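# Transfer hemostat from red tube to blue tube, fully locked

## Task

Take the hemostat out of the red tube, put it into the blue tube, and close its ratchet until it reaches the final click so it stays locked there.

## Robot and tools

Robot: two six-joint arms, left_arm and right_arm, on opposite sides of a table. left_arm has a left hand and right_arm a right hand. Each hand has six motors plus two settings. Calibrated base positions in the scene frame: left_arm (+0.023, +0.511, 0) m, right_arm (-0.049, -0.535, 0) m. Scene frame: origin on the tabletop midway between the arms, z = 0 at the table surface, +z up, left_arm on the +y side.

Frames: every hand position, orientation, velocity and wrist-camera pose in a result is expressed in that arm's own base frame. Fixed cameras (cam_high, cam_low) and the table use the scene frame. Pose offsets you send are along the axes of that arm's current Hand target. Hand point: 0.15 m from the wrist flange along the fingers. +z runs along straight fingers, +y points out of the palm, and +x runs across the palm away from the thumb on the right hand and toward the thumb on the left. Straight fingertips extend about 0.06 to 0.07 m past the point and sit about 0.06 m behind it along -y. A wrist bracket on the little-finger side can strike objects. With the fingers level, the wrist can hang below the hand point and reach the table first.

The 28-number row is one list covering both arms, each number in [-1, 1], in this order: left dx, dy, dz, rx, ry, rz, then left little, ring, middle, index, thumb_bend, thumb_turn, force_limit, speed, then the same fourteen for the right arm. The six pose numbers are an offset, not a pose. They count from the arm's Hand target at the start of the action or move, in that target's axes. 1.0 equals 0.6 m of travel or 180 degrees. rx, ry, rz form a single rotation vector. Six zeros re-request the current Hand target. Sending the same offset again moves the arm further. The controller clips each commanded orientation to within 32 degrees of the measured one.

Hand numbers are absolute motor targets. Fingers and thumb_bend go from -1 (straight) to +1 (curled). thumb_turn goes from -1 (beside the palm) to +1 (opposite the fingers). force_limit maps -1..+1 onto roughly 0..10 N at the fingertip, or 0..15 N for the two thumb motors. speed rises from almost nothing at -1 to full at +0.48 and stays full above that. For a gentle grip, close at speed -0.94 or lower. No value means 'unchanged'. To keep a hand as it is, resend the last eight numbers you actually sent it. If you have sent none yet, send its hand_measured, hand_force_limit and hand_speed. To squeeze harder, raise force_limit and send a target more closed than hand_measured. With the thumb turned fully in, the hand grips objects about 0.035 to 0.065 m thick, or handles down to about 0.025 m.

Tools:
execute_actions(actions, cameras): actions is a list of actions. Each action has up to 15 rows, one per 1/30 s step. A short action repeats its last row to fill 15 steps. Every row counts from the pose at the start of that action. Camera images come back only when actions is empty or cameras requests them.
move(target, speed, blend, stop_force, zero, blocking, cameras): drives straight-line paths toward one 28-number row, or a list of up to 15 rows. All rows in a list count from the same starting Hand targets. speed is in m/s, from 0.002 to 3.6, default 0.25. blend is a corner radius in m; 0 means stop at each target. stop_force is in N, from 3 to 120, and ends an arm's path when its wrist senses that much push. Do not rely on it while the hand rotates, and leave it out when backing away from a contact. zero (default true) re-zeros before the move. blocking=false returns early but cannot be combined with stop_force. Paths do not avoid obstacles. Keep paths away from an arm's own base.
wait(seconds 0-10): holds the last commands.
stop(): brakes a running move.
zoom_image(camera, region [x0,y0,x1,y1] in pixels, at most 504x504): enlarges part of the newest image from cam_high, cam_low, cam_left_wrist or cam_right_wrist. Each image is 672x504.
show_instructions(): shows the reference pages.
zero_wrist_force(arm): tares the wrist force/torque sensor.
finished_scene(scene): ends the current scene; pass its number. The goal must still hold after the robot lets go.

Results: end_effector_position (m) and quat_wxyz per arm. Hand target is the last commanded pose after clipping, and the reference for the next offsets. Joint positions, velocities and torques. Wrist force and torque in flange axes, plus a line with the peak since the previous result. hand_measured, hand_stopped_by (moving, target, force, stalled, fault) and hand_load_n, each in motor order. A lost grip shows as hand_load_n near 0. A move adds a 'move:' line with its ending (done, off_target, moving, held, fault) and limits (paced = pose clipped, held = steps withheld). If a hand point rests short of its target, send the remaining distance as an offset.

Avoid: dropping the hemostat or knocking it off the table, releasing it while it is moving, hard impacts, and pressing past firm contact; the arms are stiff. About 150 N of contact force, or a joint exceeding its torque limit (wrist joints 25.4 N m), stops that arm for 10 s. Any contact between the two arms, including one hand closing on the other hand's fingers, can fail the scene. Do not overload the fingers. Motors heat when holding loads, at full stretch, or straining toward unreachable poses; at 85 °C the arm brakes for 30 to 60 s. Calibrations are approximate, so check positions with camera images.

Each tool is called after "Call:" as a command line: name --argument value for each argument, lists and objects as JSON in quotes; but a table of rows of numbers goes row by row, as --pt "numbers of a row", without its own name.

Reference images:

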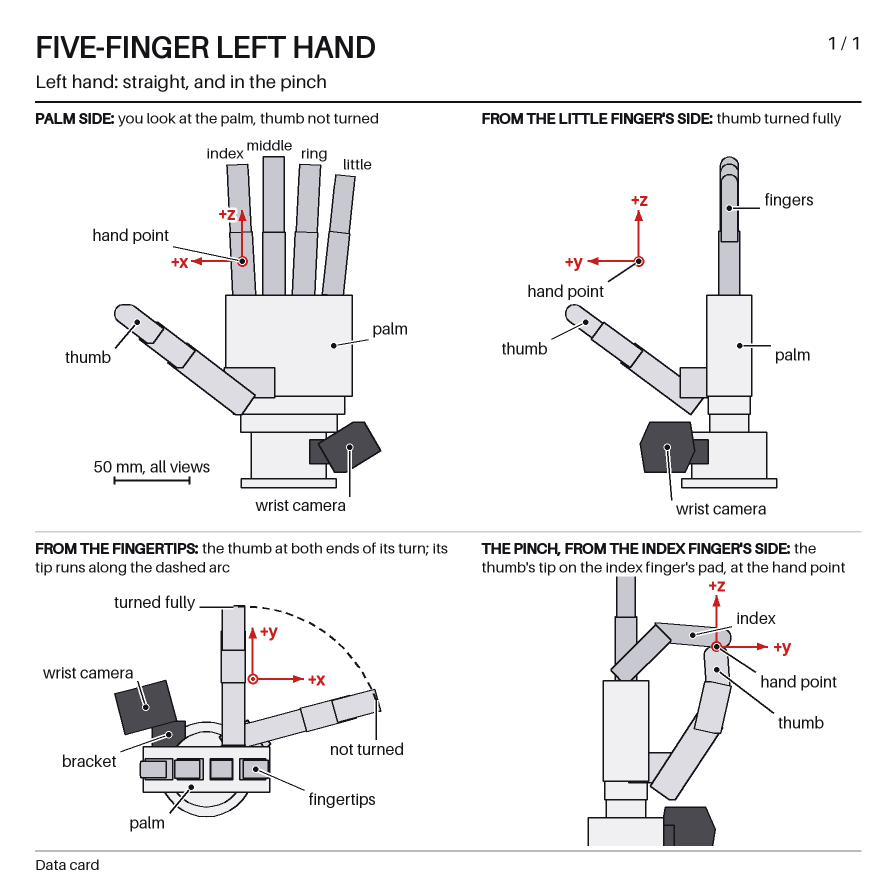

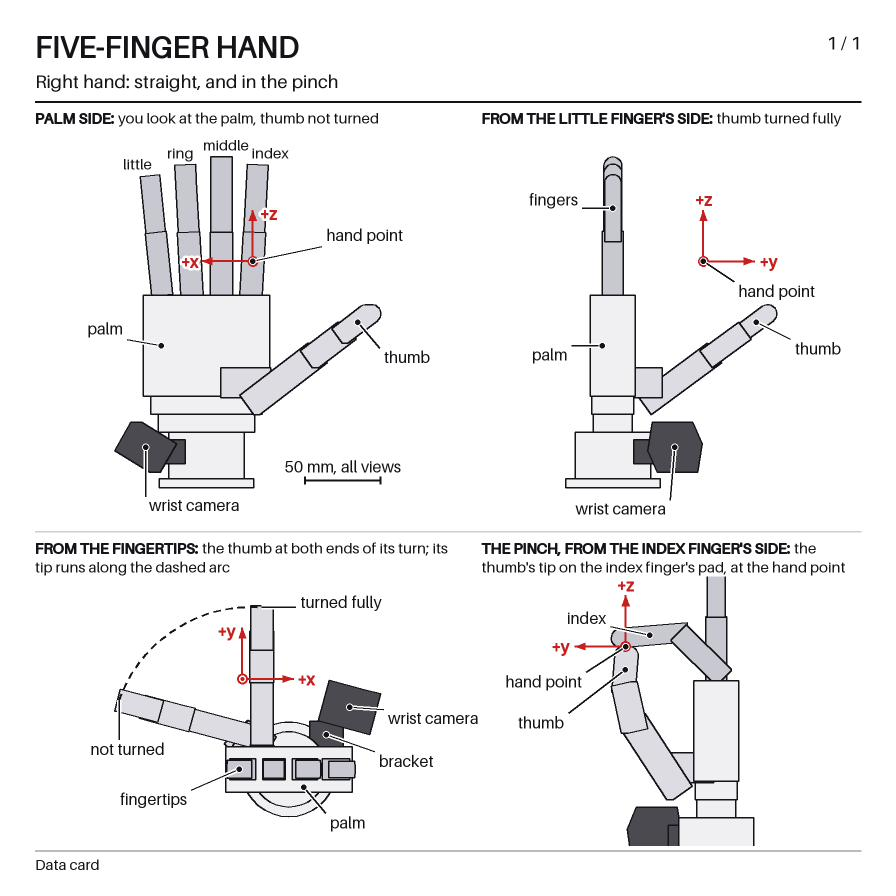

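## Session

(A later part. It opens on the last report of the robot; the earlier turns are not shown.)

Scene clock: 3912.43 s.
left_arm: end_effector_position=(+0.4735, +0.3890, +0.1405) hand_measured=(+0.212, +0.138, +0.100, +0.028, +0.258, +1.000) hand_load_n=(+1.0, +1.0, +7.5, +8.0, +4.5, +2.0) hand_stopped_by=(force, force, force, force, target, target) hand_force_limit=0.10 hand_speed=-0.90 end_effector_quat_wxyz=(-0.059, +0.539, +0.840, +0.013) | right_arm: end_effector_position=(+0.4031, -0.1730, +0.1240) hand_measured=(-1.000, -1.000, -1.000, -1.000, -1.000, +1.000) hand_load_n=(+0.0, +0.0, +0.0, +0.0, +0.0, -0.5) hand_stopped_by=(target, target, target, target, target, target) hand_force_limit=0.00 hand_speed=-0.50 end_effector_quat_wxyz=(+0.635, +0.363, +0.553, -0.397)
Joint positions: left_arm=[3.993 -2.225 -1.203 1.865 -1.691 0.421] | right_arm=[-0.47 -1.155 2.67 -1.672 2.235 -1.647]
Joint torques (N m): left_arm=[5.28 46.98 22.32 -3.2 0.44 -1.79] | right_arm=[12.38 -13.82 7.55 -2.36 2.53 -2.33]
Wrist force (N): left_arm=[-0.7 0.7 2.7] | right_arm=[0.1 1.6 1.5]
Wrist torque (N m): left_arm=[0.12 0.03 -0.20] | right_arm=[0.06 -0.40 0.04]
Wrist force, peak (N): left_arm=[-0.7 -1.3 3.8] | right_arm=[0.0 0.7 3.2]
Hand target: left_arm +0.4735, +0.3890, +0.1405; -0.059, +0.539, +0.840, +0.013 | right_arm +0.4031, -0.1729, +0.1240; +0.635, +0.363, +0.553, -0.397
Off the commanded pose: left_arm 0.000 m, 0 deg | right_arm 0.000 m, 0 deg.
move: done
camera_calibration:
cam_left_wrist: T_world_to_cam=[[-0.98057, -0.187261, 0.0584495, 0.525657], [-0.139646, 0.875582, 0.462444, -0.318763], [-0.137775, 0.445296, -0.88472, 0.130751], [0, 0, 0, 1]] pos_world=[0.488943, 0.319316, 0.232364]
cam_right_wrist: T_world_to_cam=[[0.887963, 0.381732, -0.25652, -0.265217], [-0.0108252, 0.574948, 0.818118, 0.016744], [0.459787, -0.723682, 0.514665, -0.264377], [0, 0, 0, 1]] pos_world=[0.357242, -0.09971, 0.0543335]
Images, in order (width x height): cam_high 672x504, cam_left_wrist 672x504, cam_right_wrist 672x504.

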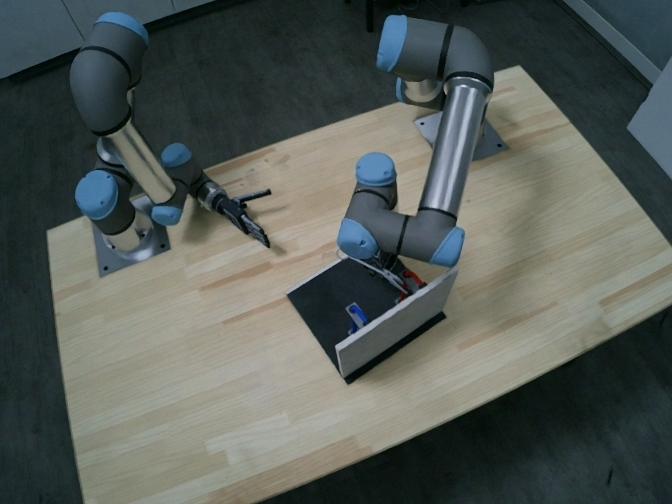

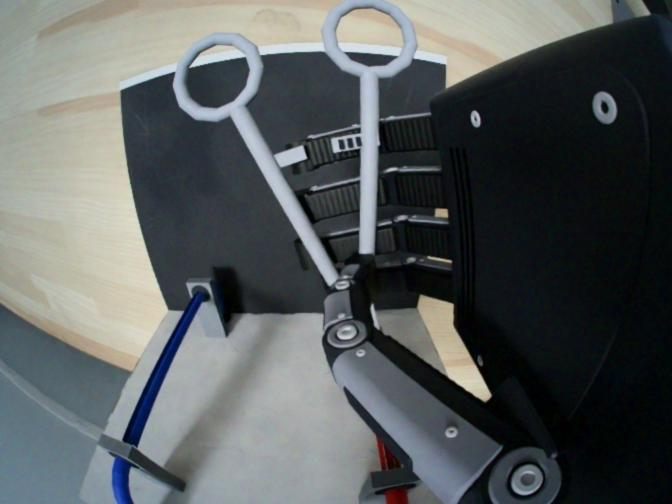

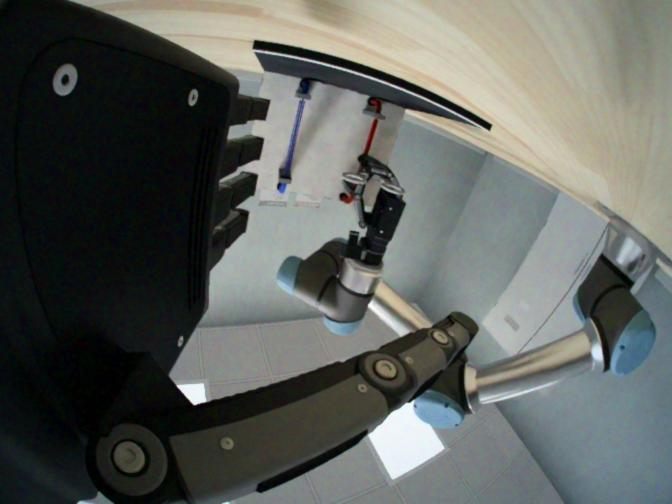

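Call:
move --target '[-0.025,0,0,0,0,0,0.35,0.35,0.42,0.42,0.26,1,0.1,-0.9,0,0,0,0,0,0,-1,-1,-1,-1,-1,1,0,-0.5]' --speed 0.02 --stop_force 8 --cameras '["cam_right_wrist","cam_left_wrist","cam_high"]'

Call:
zoom_image --camera "cam_high" --region '[340, 240, 440, 315]'

Scene clock: 3934.20 s.
left_arm: end_effector_position=(+0.4760, +0.3836, +0.1398) hand_measured=(+0.212, +0.138, +0.100, +0.028, +0.258, +1.000) hand_load_n=(+1.0, +2.0, +7.5, +6.0, +4.5, +3.5) hand_stopped_by=(force, force, force, force, target, target) hand_force_limit=0.10 hand_speed=-0.90 end_effector_quat_wxyz=(-0.059, +0.539, +0.840, +0.013) | right_arm: end_effector_position=(+0.4031, -0.1729, +0.1240) hand_measured=(-1.000, -1.000, -1.000, -1.000, -1.000, +1.000) hand_load_n=(+0.0, +0.0, +0.0, +0.0, +0.0, +0.0) hand_stopped_by=(target, target, target, target, target, target) hand_force_limit=0.00 hand_speed=-0.50 end_effector_quat_wxyz=(+0.635, +0.363, +0.553, -0.397)
Joint positions: left_arm=[3.983 -2.223 -1.209 1.868 -1.691 0.411] | right_arm=[-0.469 -1.155 2.67 -1.672 2.235 -1.647]
Joint torques (N m): left_arm=[11.28 36.09 28.97 -4.42 0.84 -0.08] | right_arm=[12.48 -32.74 8.02 -4.01 2.32 -2.64]
Wrist force (N): left_arm=[0.8 1.4 1.6] | right_arm=[-0.1 1.3 1.3]
Wrist torque (N m): left_arm=[0.07 0.10 -0.13] | right_arm=[0.04 -0.37 0.02]
Wrist force, peak (N): left_arm=[9.7 2.9 2.2] | right_arm=[0.1 1.8 1.7]
Hand target: left_arm +0.4760, +0.3836, +0.1398; -0.059, +0.539, +0.840, +0.013 (not the last commanded pose) | right_arm +0.4031, -0.1729, +0.1240; +0.635, +0.363, +0.553, -0.397
Off the commanded pose: left_arm 0.009 m, 0 deg | right_arm 0.000 m, 0 deg.
move: contact (left_arm)
camera_calibration:
cam_left_wrist: T_world_to_cam=[[-0.98057, -0.187261, 0.0584495, 0.527138], [-0.139646, 0.875582, 0.462444, -0.313362], [-0.137775, 0.445296, -0.88472, 0.132881], [0, 0, 0, 1]] pos_world=[0.491443, 0.313916, 0.231664]
cam_right_wrist: T_world_to_cam=[[0.887905, 0.381824, -0.256584, -0.265223], [-0.0108515, 0.574988, 0.81809, 0.0167013], [0.459899, -0.723601, 0.514678, -0.264337], [0, 0, 0, 1]] pos_world=[0.357242, -0.0996094, 0.0543334]
Images, in order (width x height): cam_high 672x504, cam_left_wrist 672x504, cam_right_wrist 672x504.

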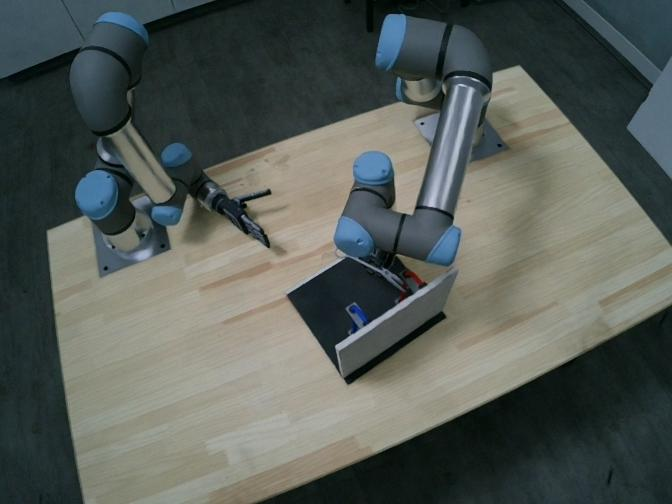

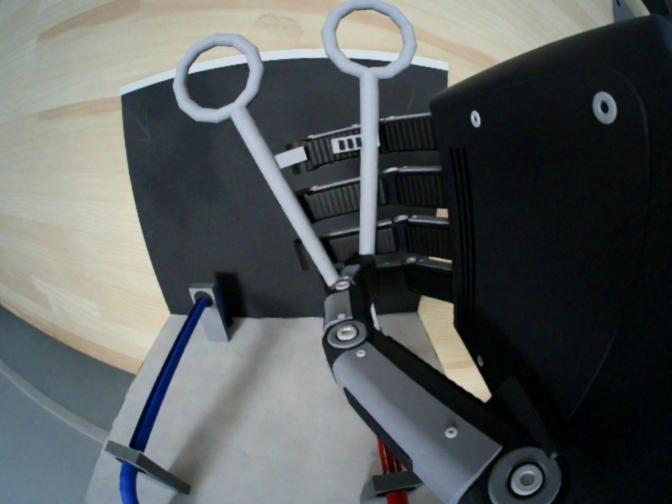

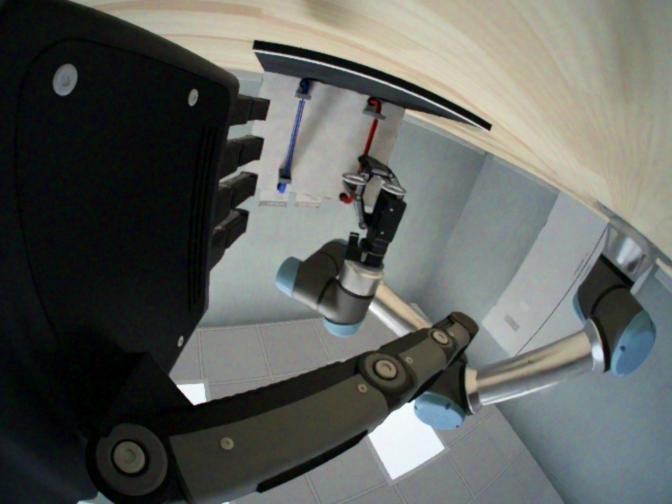

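Scaled by 5.040 from the camera's 672x504 image, which has a finer 960x720 frame.

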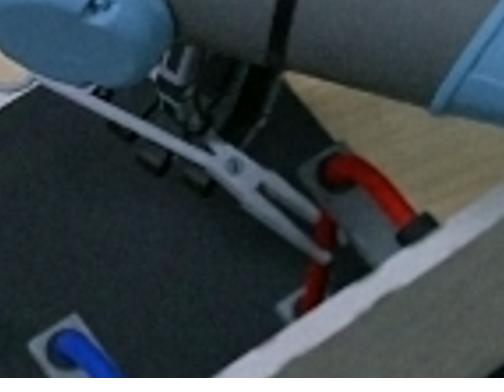

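Call:
move --target '[-0.03,0,0,0,0,0,0.35,0.35,0.42,0.42,0.26,1,0.1,-0.9,0,0,0,0,0,0,-1,-1,-1,-1,-1,1,0,-0.5]' --speed 0.02 --stop_force 12 --cameras '["cam_left_wrist","cam_high"]'

Call:
zoom_image --camera "cam_high" --region '[340, 240, 440, 315]'

Scene clock: 3943.97 s.
left_arm: end_effector_position=(+0.4834, +0.3673, +0.1378) hand_measured=(+0.212, +0.138, +0.100, +0.028, +0.258, +1.000) hand_load_n=(+1.5, +2.0, +7.5, +5.5, +4.0, +3.0) hand_stopped_by=(force, force, force, force, target, target) hand_force_limit=0.10 hand_speed=-0.90 end_effector_quat_wxyz=(-0.059, +0.539, +0.840, +0.013) | right_arm: end_effector_position=(+0.4031, -0.1729, +0.1240) hand_measured=(-1.000, -1.000, -1.000, -1.000, -1.000, +1.000) hand_load_n=(+0.0, +0.0, +0.0, +0.0, +0.0, +0.0) hand_stopped_by=(target, target, target, target, target, target) hand_force_limit=0.00 hand_speed=-0.50 end_effector_quat_wxyz=(+0.635, +0.363, +0.553, -0.397)
Joint positions: left_arm=[3.952 -2.218 -1.223 1.874 -1.691 0.379] | right_arm=[-0.469 -1.155 2.67 -1.672 2.235 -1.647]
Joint torques (N m): left_arm=[11.89 40.72 29.11 -4.08 -1.84 2.7] | right_arm=[11.91 -32.36 6.99 -3.56 2.48 -2.79]
Wrist force (N): left_arm=[-0.4 1.5 1.1] | right_arm=[0.0 1.6 1.5]
Wrist torque (N m): left_arm=[0.16 0.09 -0.09] | right_arm=[0.06 -0.38 0.03]
Wrist force, peak (N): left_arm=[10.2 3.5 1.8] | right_arm=[0.2 1.6 1.6]
Hand target: left_arm +0.4834, +0.3673, +0.1378; -0.059, +0.539, +0.840, +0.013 | right_arm +0.4031, -0.1729, +0.1240; +0.635, +0.363, +0.553, -0.397
Off the commanded pose: left_arm 0.000 m, 0 deg | right_arm 0.000 m, 0 deg.
move: done
camera_calibration:
cam_left_wrist: T_world_to_cam=[[-0.980556, -0.187347, 0.0584039, 0.531488], [-0.139742, 0.875564, 0.462449, -0.29708], [-0.137775, 0.445296, -0.88472, 0.139389], [0, 0, 0, 1]] pos_world=[0.498843, 0.297615, 0.229664]
Images, in order (width x height): cam_high 672x504, cam_left_wrist 672x504.

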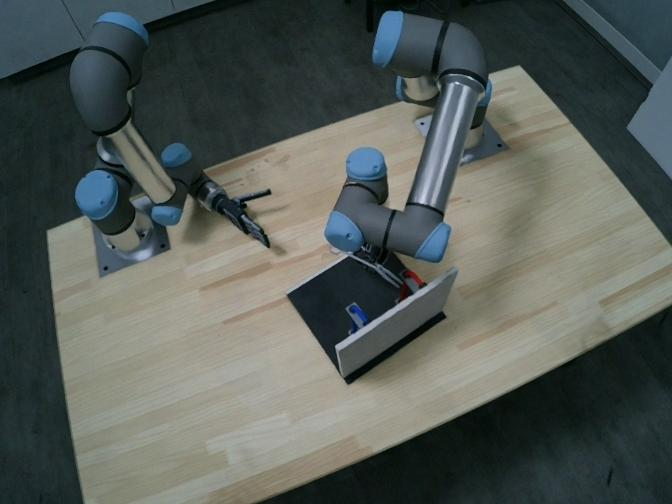

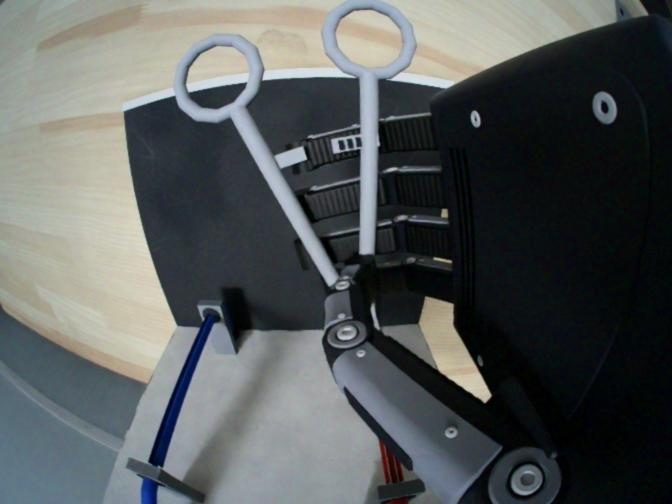

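Scaled by 5.040 from the camera's 672x504 image, which has a finer 960x720 frame.

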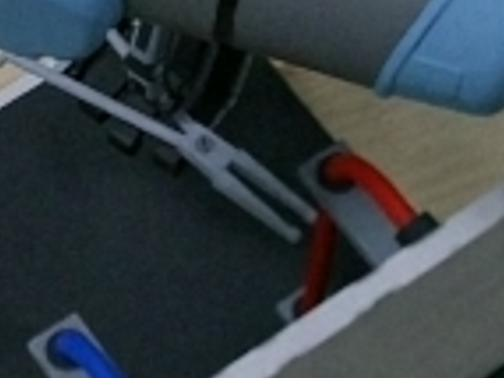

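Call:
move --pt "-0.0333 0 0 0 0 0 0.35 0.35 0.42 0.42 0.26 1 0.1 -0.9 0 0 0 0 0 0 -1 -1 -1 -1 -1 1 0 -0.5" --pt "-0.092 0.2167 -0.0158 0 0 0 0.35 0.35 0.42 0.42 0.26 1 0.1 -0.9 0 0 0 0 0 0 -1 -1 -1 -1 -1 1 0 -0.5" --speed 0.06 --blend '[0.01,0]' --cameras '["cam_left_wrist","cam_high","cam_right_wrist"]'

Call:
zoom_image --camera "cam_high" --region '[320, 250, 420, 325]'

Scene clock: 3980.00 s.
left_arm: end_effector_position=(+0.6250, +0.3711, +0.1356) hand_measured=(+0.212, +0.138, +0.100, +0.028, +0.258, +1.000) hand_load_n=(+1.5, +2.0, +7.5, +6.0, +4.0, +3.0) hand_stopped_by=(force, force, force, force, target, target) hand_force_limit=0.10 hand_speed=-0.90 end_effector_quat_wxyz=(-0.059, +0.539, +0.840, +0.013) | right_arm: end_effector_position=(+0.4031, -0.1729, +0.1240) hand_measured=(-1.000, -1.000, -1.000, -1.000, -1.000, +1.000) hand_load_n=(+0.0, +0.0, +0.0, +0.0, +0.0, +0.0) hand_stopped_by=(target, target, target, target, target, target) hand_force_limit=0.00 hand_speed=-0.50 end_effector_quat_wxyz=(+0.635, +0.363, +0.553, -0.397)
Joint positions: left_arm=[3.797 -2.615 -0.512 1.541 -1.69 0.224] | right_arm=[-0.469 -1.155 2.67 -1.672 2.235 -1.647]
Joint torques (N m): left_arm=[12.49 53.77 23.47 -1.4 -1.62 2.41] | right_arm=[11.86 -33.42 6.57 -3.3 2.46 -2.86]
Wrist force (N): left_arm=[-0.1 1.1 1.0] | right_arm=[0.0 1.5 1.5]
Wrist torque (N m): left_arm=[0.15 0.05 -0.02] | right_arm=[0.05 -0.38 0.03]
Wrist force, peak (N): left_arm=[0.1 2.0 1.2] | right_arm=[0.1 1.7 1.6]
Hand target: left_arm +0.6249, +0.3712, +0.1356; -0.059, +0.539, +0.840, +0.013 | right_arm +0.4031, -0.1729, +0.1240; +0.635, +0.363, +0.553, -0.397
Off the commanded pose: left_arm 0.000 m, 0 deg | right_arm 0.000 m, 0 deg.
move: done
camera_calibration:
cam_left_wrist: T_world_to_cam=[[-0.980571, -0.187248, 0.0584771, 0.671138], [-0.139634, 0.875626, 0.462365, -0.279671], [-0.137781, 0.445216, -0.884759, 0.155296], [0, 0, 0, 1]] pos_world=[0.640443, 0.301416, 0.227464]
cam_right_wrist: T_world_to_cam=[[0.887905, 0.381824, -0.256584, -0.265223], [-0.0108515, 0.574988, 0.81809, 0.0167013], [0.459899, -0.723601, 0.514678, -0.264337], [0, 0, 0, 1]] pos_world=[0.357242, -0.0996094, 0.0543334]
Images, in order (width x height): cam_high 672x504, cam_left_wrist 672x504, cam_right_wrist 672x504.

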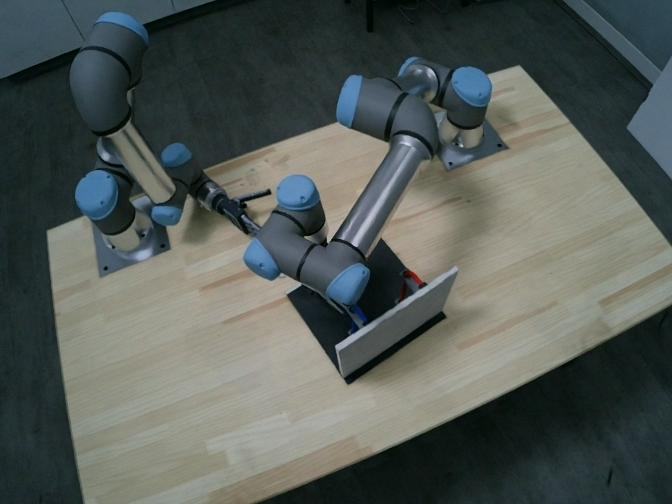

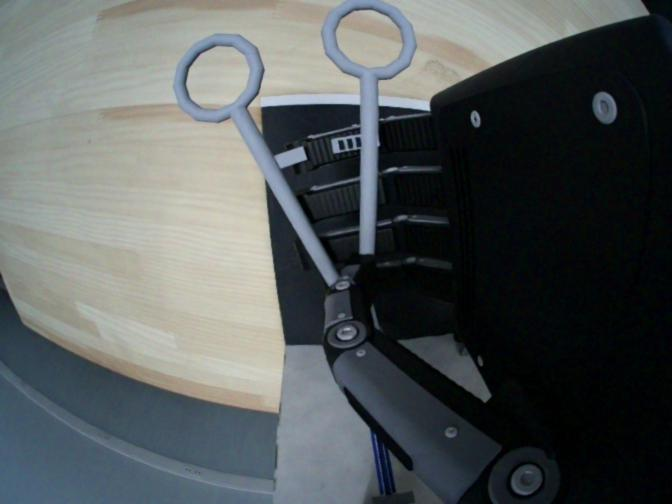

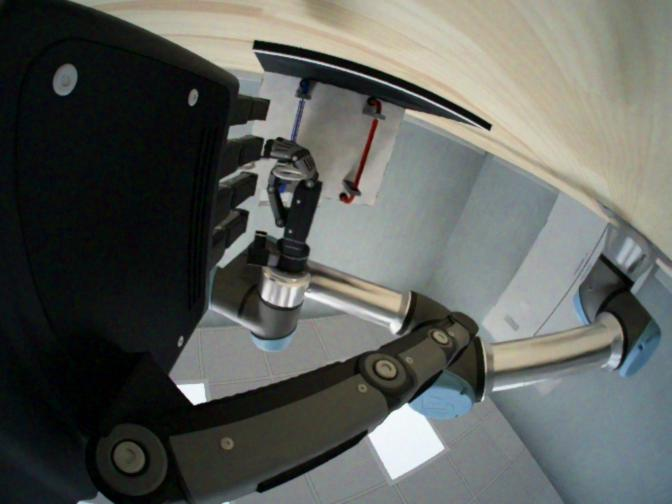

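Scaled by 5.040 from the camera's 672x504 image, which has a finer 960x720 frame.

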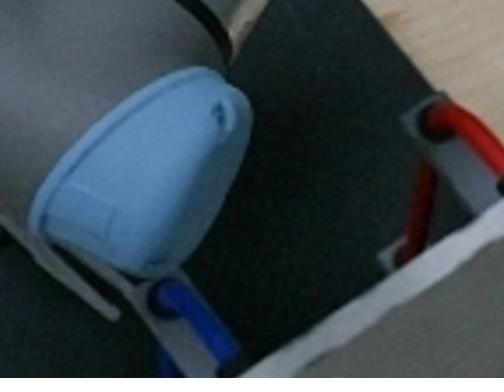

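Call:
zoom_image --camera "cam_left_wrist" --region '[320, 400, 440, 504]'

Scaled by 4.200 from the camera's 672x504 image, which has a finer 960x720 frame.

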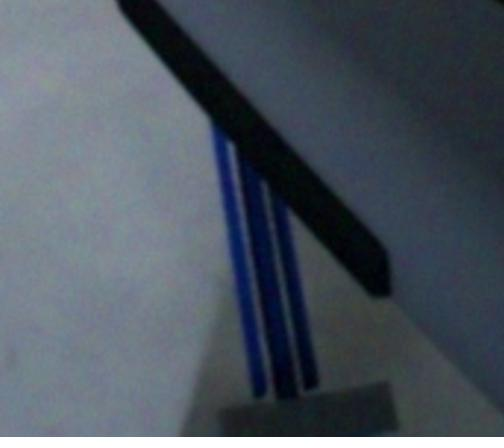

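Call:
zoom_image --camera "cam_right_wrist" --region '[240, 60, 400, 220]'

Call:
zoom_image --camera "cam_high" --region '[310, 285, 370, 330]'

Scaled by 3.150 from the camera's 672x504 image, which has a finer 960x720 frame.

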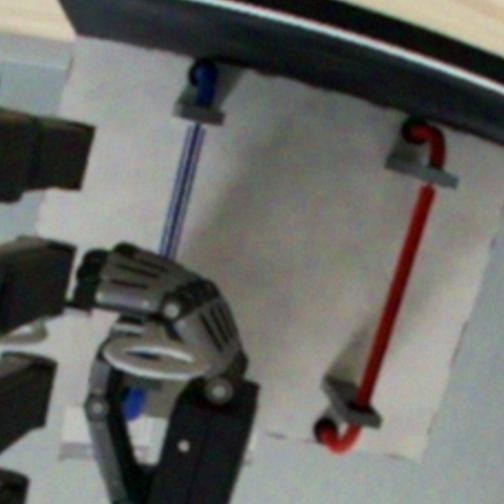

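Scaled by 8.400 from the camera's 672x504 image, which has a finer 960x720 frame.

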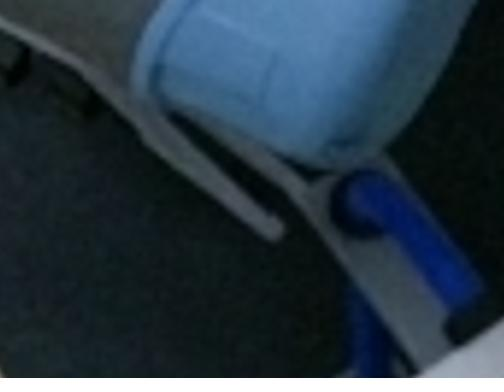

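Call:
move --target '[0.03,0.0092,0,0,0,0,0.35,0.35,0.42,0.42,0.26,1,0.1,-0.9,0,0,0,0,0,0,-1,-1,-1,-1,-1,1,0,-0.5]' --speed 0.04 --stop_force 5 --cameras '["cam_left_wrist","cam_high","cam_right_wrist"]'

Call:
zoom_image --camera "cam_high" --region '[310, 280, 390, 340]'

Call:
zoom_image --camera "cam_left_wrist" --region '[320, 400, 440, 504]'

Scene clock: 4073.00 s.
left_arm: end_effector_position=(+0.6225, +0.3898, +0.1374) hand_measured=(+0.212, +0.138, +0.100, +0.028, +0.258, +1.000) hand_load_n=(+1.5, +2.0, +7.5, +5.5, +4.0, +3.0) hand_stopped_by=(force, force, force, force, target, target) hand_force_limit=0.10 hand_speed=-0.90 end_effector_quat_wxyz=(-0.059, +0.539, +0.840, +0.013) | right_arm: end_effector_position=(+0.4031, -0.1729, +0.1240) hand_measured=(-1.000, -1.000, -1.000, -1.000, -1.000, +1.000) hand_load_n=(+0.0, +0.0, +0.0, +0.0, +0.0, +0.0) hand_stopped_by=(target, target, target, target, target, target) hand_force_limit=0.00 hand_speed=-0.50 end_effector_quat_wxyz=(+0.635, +0.363, +0.553, -0.397)
Joint positions: left_arm=[3.822 -2.648 -0.443 1.507 -1.69 0.248] | right_arm=[-0.469 -1.155 2.67 -1.672 2.235 -1.647]
Joint torques (N m): left_arm=[-13.49 64.04 3.89 -0.18 -1.81 -2.79] | right_arm=[11.6 -33.97 6.89 -2.86 2.43 -2.25]
Wrist force (N): left_arm=[-0.5 1.0 0.6] | right_arm=[0.0 1.4 1.4]
Wrist torque (N m): left_arm=[0.19 0.08 -0.09] | right_arm=[0.04 -0.39 0.03]
Wrist force, peak (N): left_arm=[0.1 1.5 1.1] | right_arm=[0.2 1.6 1.7]
Hand target: left_arm +0.6225, +0.3898, +0.1374; -0.059, +0.539, +0.840, +0.013 | right_arm +0.4031, -0.1729, +0.1240; +0.635, +0.363, +0.553, -0.397
Off the commanded pose: left_arm 0.000 m, 0 deg | right_arm 0.000 m, 0 deg.
move: done
camera_calibration:
cam_left_wrist: T_world_to_cam=[[-0.980556, -0.187347, 0.0584039, 0.672122], [-0.139742, 0.875564, 0.462449, -0.297157], [-0.137775, 0.445296, -0.88472, 0.14818], [0, 0, 0, 1]] pos_world=[0.637943, 0.320115, 0.229264]
cam_right_wrist: T_world_to_cam=[[0.887905, 0.381824, -0.256584, -0.265223], [-0.0108515, 0.574988, 0.81809, 0.0167013], [0.459899, -0.723601, 0.514678, -0.264337], [0, 0, 0, 1]] pos_world=[0.357242, -0.0996094, 0.0543334]
Images, in order (width x height): cam_high 672x504, cam_left_wrist 672x504, cam_right_wrist 672x504.

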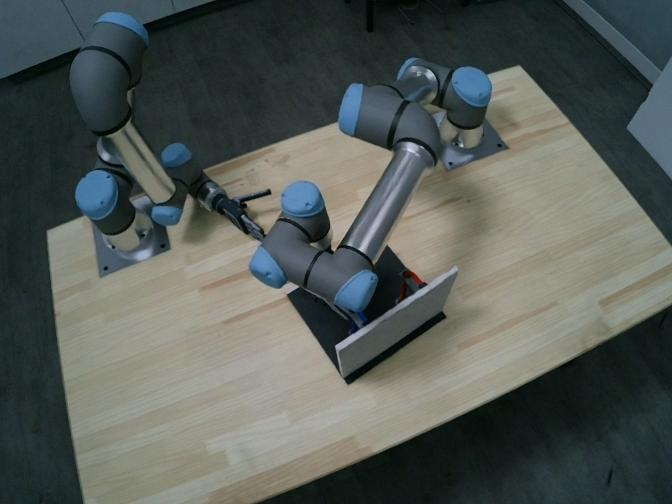

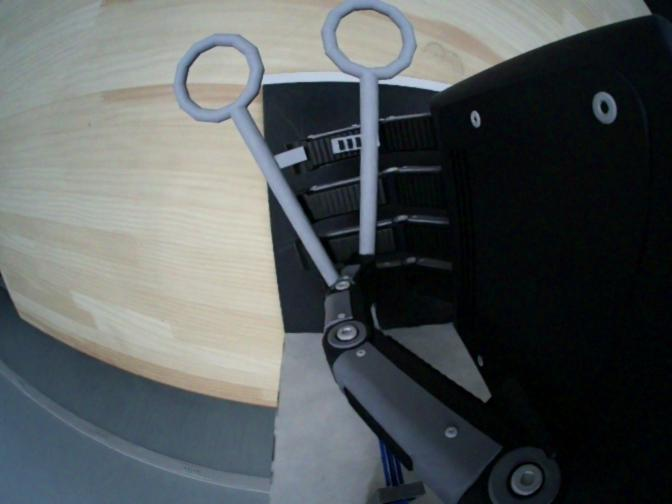

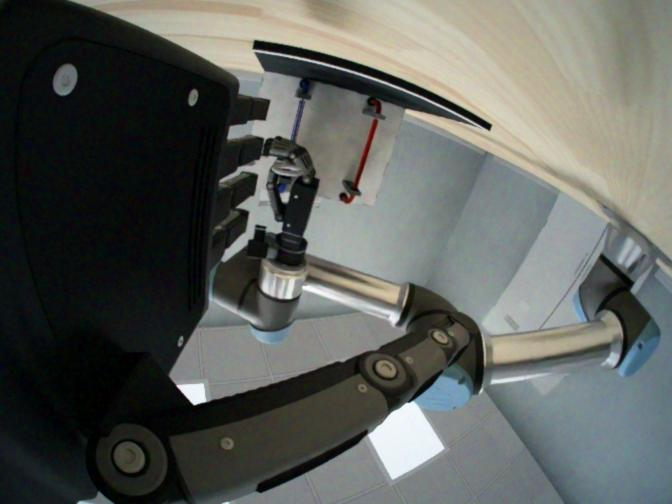

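Scaled by 6.300 from the camera's 672x504 image, which has a finer 960x720 frame.

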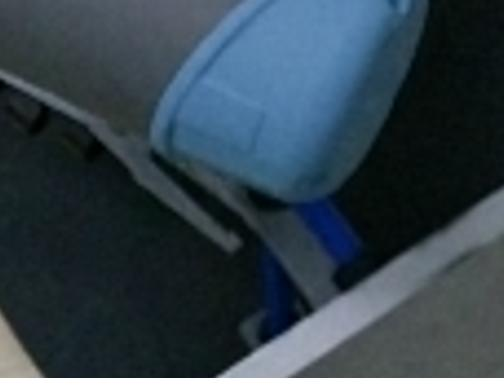

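Scaled by 4.200 from the camera's 672x504 image, which has a finer 960x720 frame.

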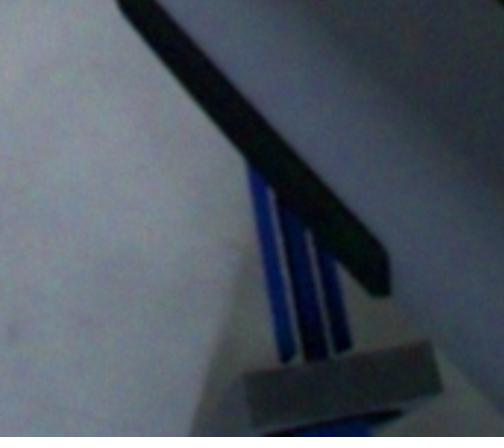

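Call:
move --target '[0.012,0.0018,0,0,0,0,0.35,0.35,0.42,0.42,0.26,1,0.1,-0.9,0,0,0,0,0,0,-1,-1,-1,-1,-1,1,0,-0.5]' --speed 0.02 --stop_force 4 --cameras '["cam_left_wrist","cam_high"]'

Call:
zoom_image --camera "cam_high" --region '[320, 290, 380, 335]'

Call:
zoom_image --camera "cam_left_wrist" --region '[320, 400, 440, 504]'

Scene clock: 4097.27 s.
left_arm: end_effector_position=(+0.6205, +0.3967, +0.1382) hand_measured=(+0.212, +0.138, +0.100, +0.028, +0.258, +1.000) hand_load_n=(+1.0, +2.5, +7.5, +5.5, +4.5, +3.5) hand_stopped_by=(force, force, force, force, target, target) hand_force_limit=0.10 hand_speed=-0.90 end_effector_quat_wxyz=(-0.059, +0.539, +0.840, +0.013) | right_arm: end_effector_position=(+0.4031, -0.1729, +0.1240) hand_measured=(-1.000, -1.000, -1.000, -1.000, -1.000, +1.000) hand_load_n=(+0.0, +0.0, +0.0, +0.0, +0.0, +0.0) hand_stopped_by=(target, target, target, target, target, target) hand_force_limit=0.00 hand_speed=-0.50 end_effector_quat_wxyz=(+0.635, +0.363, +0.553, -0.397)
Joint positions: left_arm=[3.832 -2.657 -0.423 1.498 -1.69 0.258] | right_arm=[-0.469 -1.155 2.67 -1.672 2.235 -1.647]
Joint torques (N m): left_arm=[-13.1 64.23 4.08 -0.15 -1.92 -2.84] | right_arm=[13.31 -33.19 5.8 -2.52 2.6 -2.64]
Wrist force (N): left_arm=[-0.2 1.0 0.9] | right_arm=[0.1 1.3 1.7]
Wrist torque (N m): left_arm=[0.17 0.03 -0.10] | right_arm=[0.01 -0.40 0.03]
Wrist force, peak (N): left_arm=[-0.4 1.5 0.9] | right_arm=[0.1 1.6 1.6]
Hand target: left_arm +0.6205, +0.3967, +0.1382; -0.059, +0.539, +0.840, +0.013 | right_arm +0.4031, -0.1729, +0.1240; +0.635, +0.363, +0.553, -0.397
Off the commanded pose: left_arm 0.000 m, 0 deg | right_arm 0.000 m, 0 deg.
move: done
camera_calibration:
cam_left_wrist: T_world_to_cam=[[-0.980556, -0.187347, 0.0584039, 0.671412], [-0.139742, 0.875564, 0.462449, -0.303801], [-0.137775, 0.445296, -0.88472, 0.145452], [0, 0, 0, 1]] pos_world=[0.635943, 0.327015, 0.229964]
Images, in order (width x height): cam_high 672x504, cam_left_wrist 672x504.

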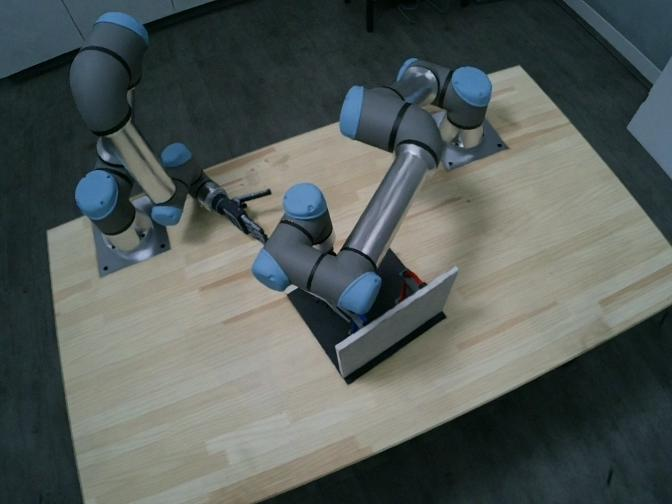

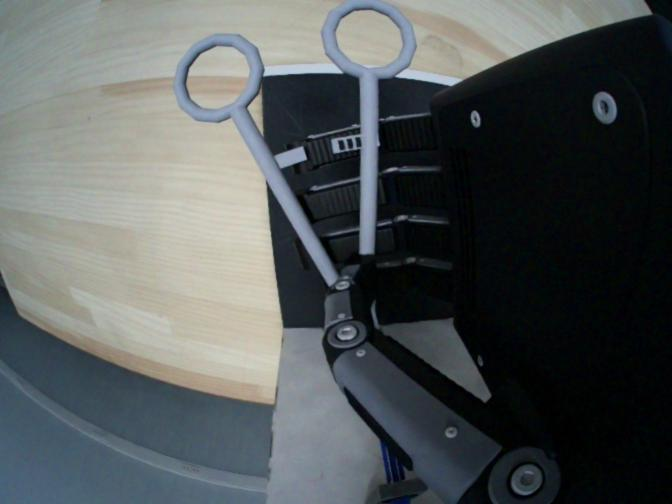

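Scaled by 8.400 from the camera's 672x504 image, which has a finer 960x720 frame.

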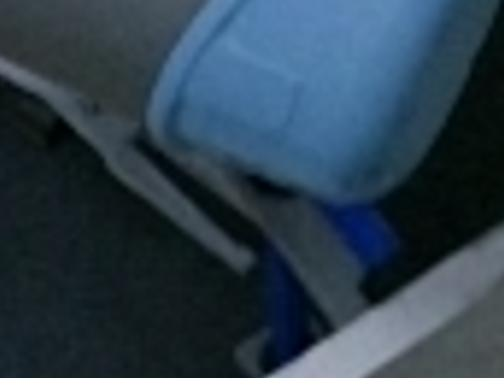

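Scaled by 4.200 from the camera's 672x504 image, which has a finer 960x720 frame.

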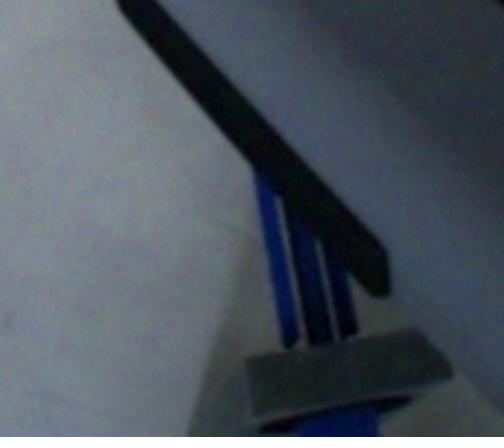

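Call:
move --target '[0.02,0,0,0,0,0,0.35,0.35,0.42,0.42,0.26,1,0.1,-0.9,0,0,0,0,0,0,-1,-1,-1,-1,-1,1,0,-0.5]' --speed 0.02 --stop_force 4 --cameras '["cam_left_wrist","cam_high"]'

Call:
zoom_image --camera "cam_high" --region '[320, 290, 380, 335]'

Call:
zoom_image --camera "cam_left_wrist" --region '[150, 0, 470, 300]'

Scene clock: 4114.20 s.
left_arm: end_effector_position=(+0.6185, +0.4011, +0.1388) hand_measured=(+0.212, +0.138, +0.100, +0.028, +0.258, +1.000) hand_load_n=(+2.0, +2.0, +7.5, +5.5, +4.0, +2.0) hand_stopped_by=(force, force, force, force, target, target) hand_force_limit=0.10 hand_speed=-0.90 end_effector_quat_wxyz=(-0.059, +0.539, +0.840, +0.013) | right_arm: end_effector_position=(+0.4031, -0.1729, +0.1240) hand_measured=(-1.000, -1.000, -1.000, -1.000, -1.000, +1.000) hand_load_n=(+0.0, +0.0, +0.0, +0.0, +0.0, +0.0) hand_stopped_by=(target, target, target, target, target, target) hand_force_limit=0.00 hand_speed=-0.50 end_effector_quat_wxyz=(+0.635, +0.363, +0.553, -0.397)
Joint positions: left_arm=[3.839 -2.659 -0.417 1.495 -1.691 0.266] | right_arm=[-0.469 -1.155 2.67 -1.672 2.235 -1.647]
Joint torques (N m): left_arm=[-12.98 64.66 4.17 -0.31 0.03 -2.57] | right_arm=[12.33 -32.86 6.05 -2.23 2.69 -2.45]
Wrist force (N): left_arm=[-0.1 1.4 0.6] | right_arm=[0.0 1.2 1.6]
Wrist torque (N m): left_arm=[0.19 0.07 0.00] | right_arm=[0.01 -0.39 0.02]
Wrist force, peak (N): left_arm=[-7.5 1.1 0.1] | right_arm=[0.0 1.7 1.6]
Hand target: left_arm +0.6185, +0.4011, +0.1388; -0.059, +0.539, +0.840, +0.013 (not the last commanded pose) | right_arm +0.4031, -0.1729, +0.1240; +0.635, +0.363, +0.553, -0.397
Off the commanded pose: left_arm 0.007 m, 0 deg | right_arm 0.000 m, 0 deg.
move: contact (left_arm)
camera_calibration:
cam_left_wrist: T_world_to_cam=[[-0.980583, -0.187217, 0.0583628, 0.670224], [-0.139648, 0.875589, 0.462432, -0.308275], [-0.137677, 0.445303, -0.884732, 0.143686], [0, 0, 0, 1]] pos_world=[0.633943, 0.331416, 0.230563]
Images, in order (width x height): cam_high 672x504, cam_left_wrist 672x504.

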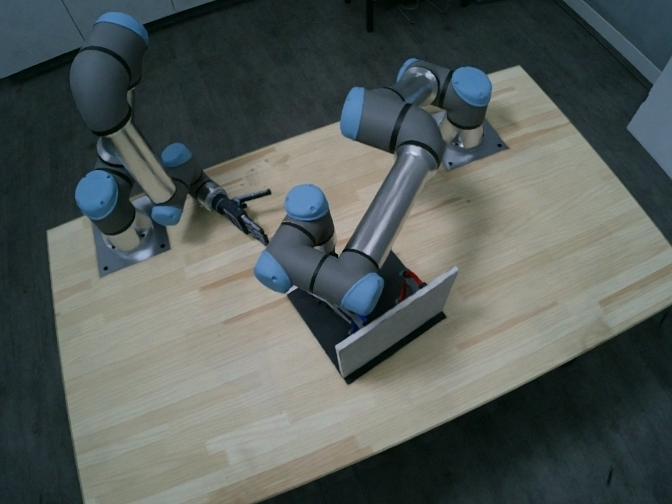

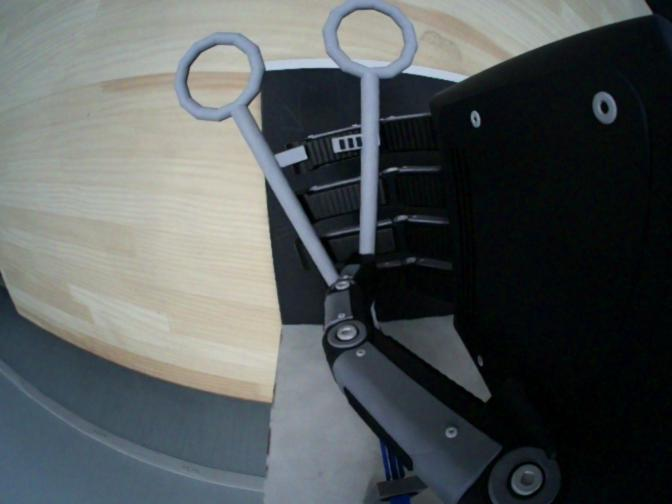

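Scaled by 8.400 from the camera's 672x504 image, which has a finer 960x720 frame.

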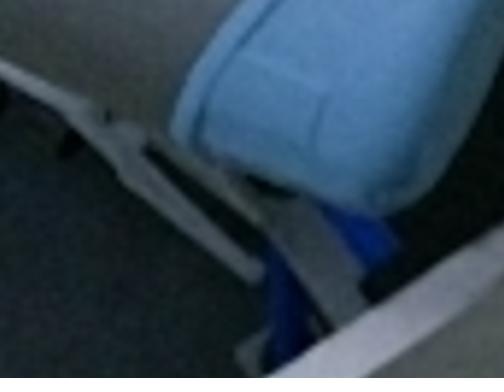

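Scaled by 1.575 from the camera's 672x504 image, which has a finer 960x720 frame.

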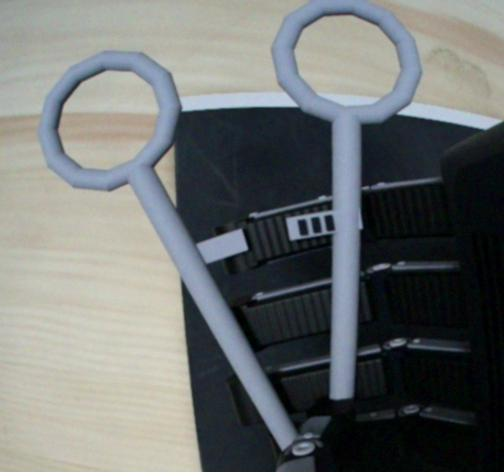

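Call:
move --target '[0.02,0.0017,0,0,0,0,0.35,0.35,0.42,0.42,0.26,1,0.1,-0.9,0,0,0,0,0,0,-1,-1,-1,-1,-1,1,0,-0.5]' --speed 0.015 --stop_force 9 --cameras '["cam_left_wrist","cam_high"]'

Call:
zoom_image --camera "cam_high" --region '[320, 290, 380, 335]'

Call:
zoom_image --camera "cam_left_wrist" --region '[150, 0, 470, 300]'

Scene clock: 4227.73 s.
left_arm: end_effector_position=(+0.6183, +0.4018, +0.1388) hand_measured=(+0.212, +0.138, +0.100, +0.028, +0.258, +1.000) hand_load_n=(+1.5, +2.0, +7.5, +6.0, +4.0, +0.0) hand_stopped_by=(force, force, force, force, target, target) hand_force_limit=0.10 hand_speed=-0.90 end_effector_quat_wxyz=(-0.059, +0.539, +0.840, +0.013) | right_arm: end_effector_position=(+0.4031, -0.1729, +0.1240) hand_measured=(-1.000, -1.000, -1.000, -1.000, -1.000, +1.000) hand_load_n=(+0.0, +0.0, +0.0, +0.0, +0.0, -0.5) hand_stopped_by=(target, target, target, target, target, target) hand_force_limit=0.00 hand_speed=-0.50 end_effector_quat_wxyz=(+0.635, +0.363, +0.553, -0.397)
Joint positions: left_arm=[3.84 -2.66 -0.416 1.494 -1.69 0.267] | right_arm=[-0.469 -1.155 2.67 -1.672 2.235 -1.647]
Joint torques (N m): left_arm=[-11.74 64.3 4.43 -0.06 -2.7 -1.44] | right_arm=[11.93 -33.94 7.61 -1.77 2.49 -2.45]
Wrist force (N): left_arm=[-2.7 1.0 0.3] | right_arm=[0.0 1.5 1.5]
Wrist torque (N m): left_arm=[0.18 0.04 -0.03] | right_arm=[0.06 -0.39 0.03]
Wrist force, peak (N): left_arm=[-12.6 0.5 -0.6] | right_arm=[0.0 1.7 1.6]
Hand target: left_arm +0.6183, +0.4018, +0.1388; -0.059, +0.539, +0.840, +0.013 (not the last commanded pose) | right_arm +0.4031, -0.1729, +0.1240; +0.635, +0.363, +0.553, -0.397
Off the commanded pose: left_arm 0.011 m, 0 deg | right_arm 0.000 m, 0 deg.
move: contact (left_arm)
camera_calibration:
cam_left_wrist: T_world_to_cam=[[-0.980583, -0.187259, 0.0582305, 0.670198], [-0.139746, 0.875577, 0.462425, -0.308894], [-0.137578, 0.445308, -0.884744, 0.143373], [0, 0, 0, 1]] pos_world=[0.633743, 0.332116, 0.230663]
Images, in order (width x height): cam_high 672x504, cam_left_wrist 672x504.

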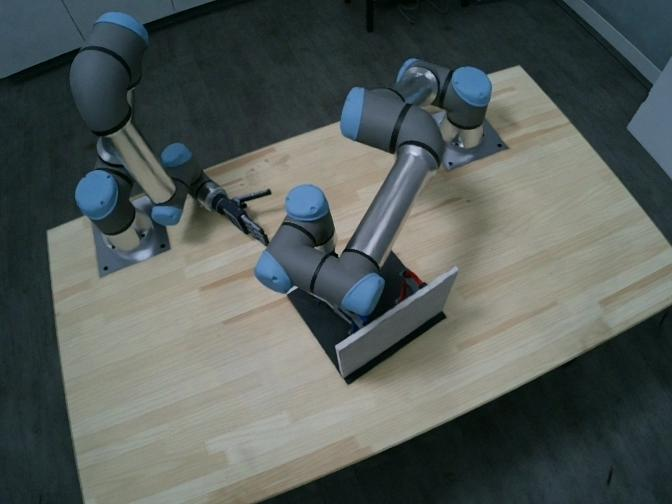

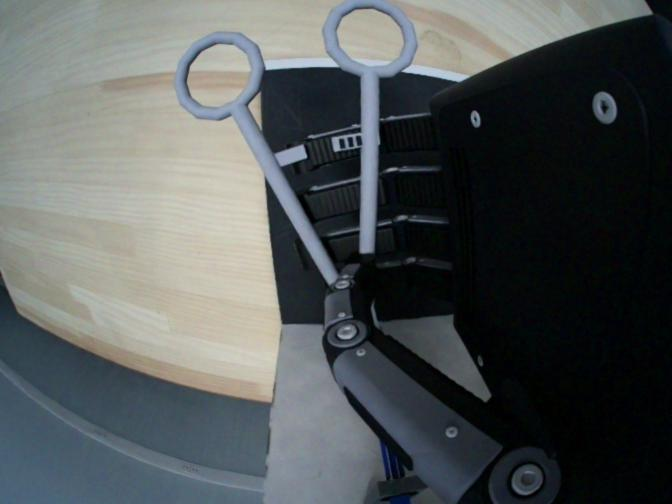

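Scaled by 8.400 from the camera's 672x504 image, which has a finer 960x720 frame.

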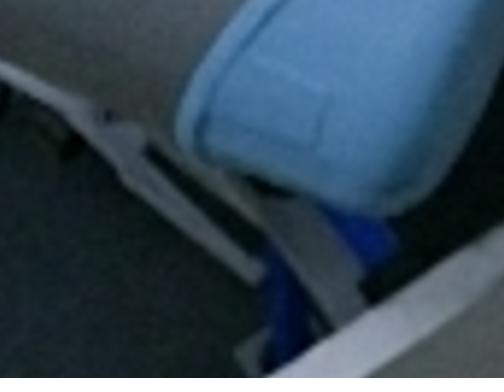

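Scaled by 1.575 from the camera's 672x504 image, which has a finer 960x720 frame.

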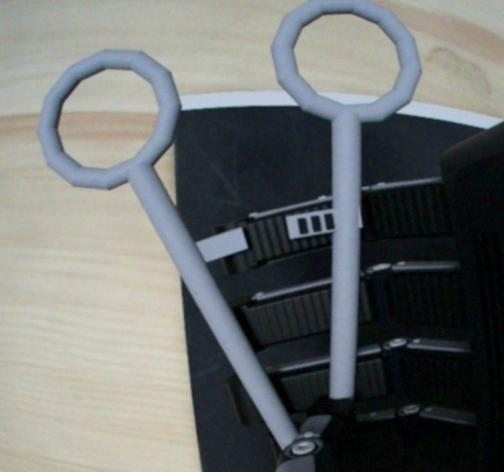

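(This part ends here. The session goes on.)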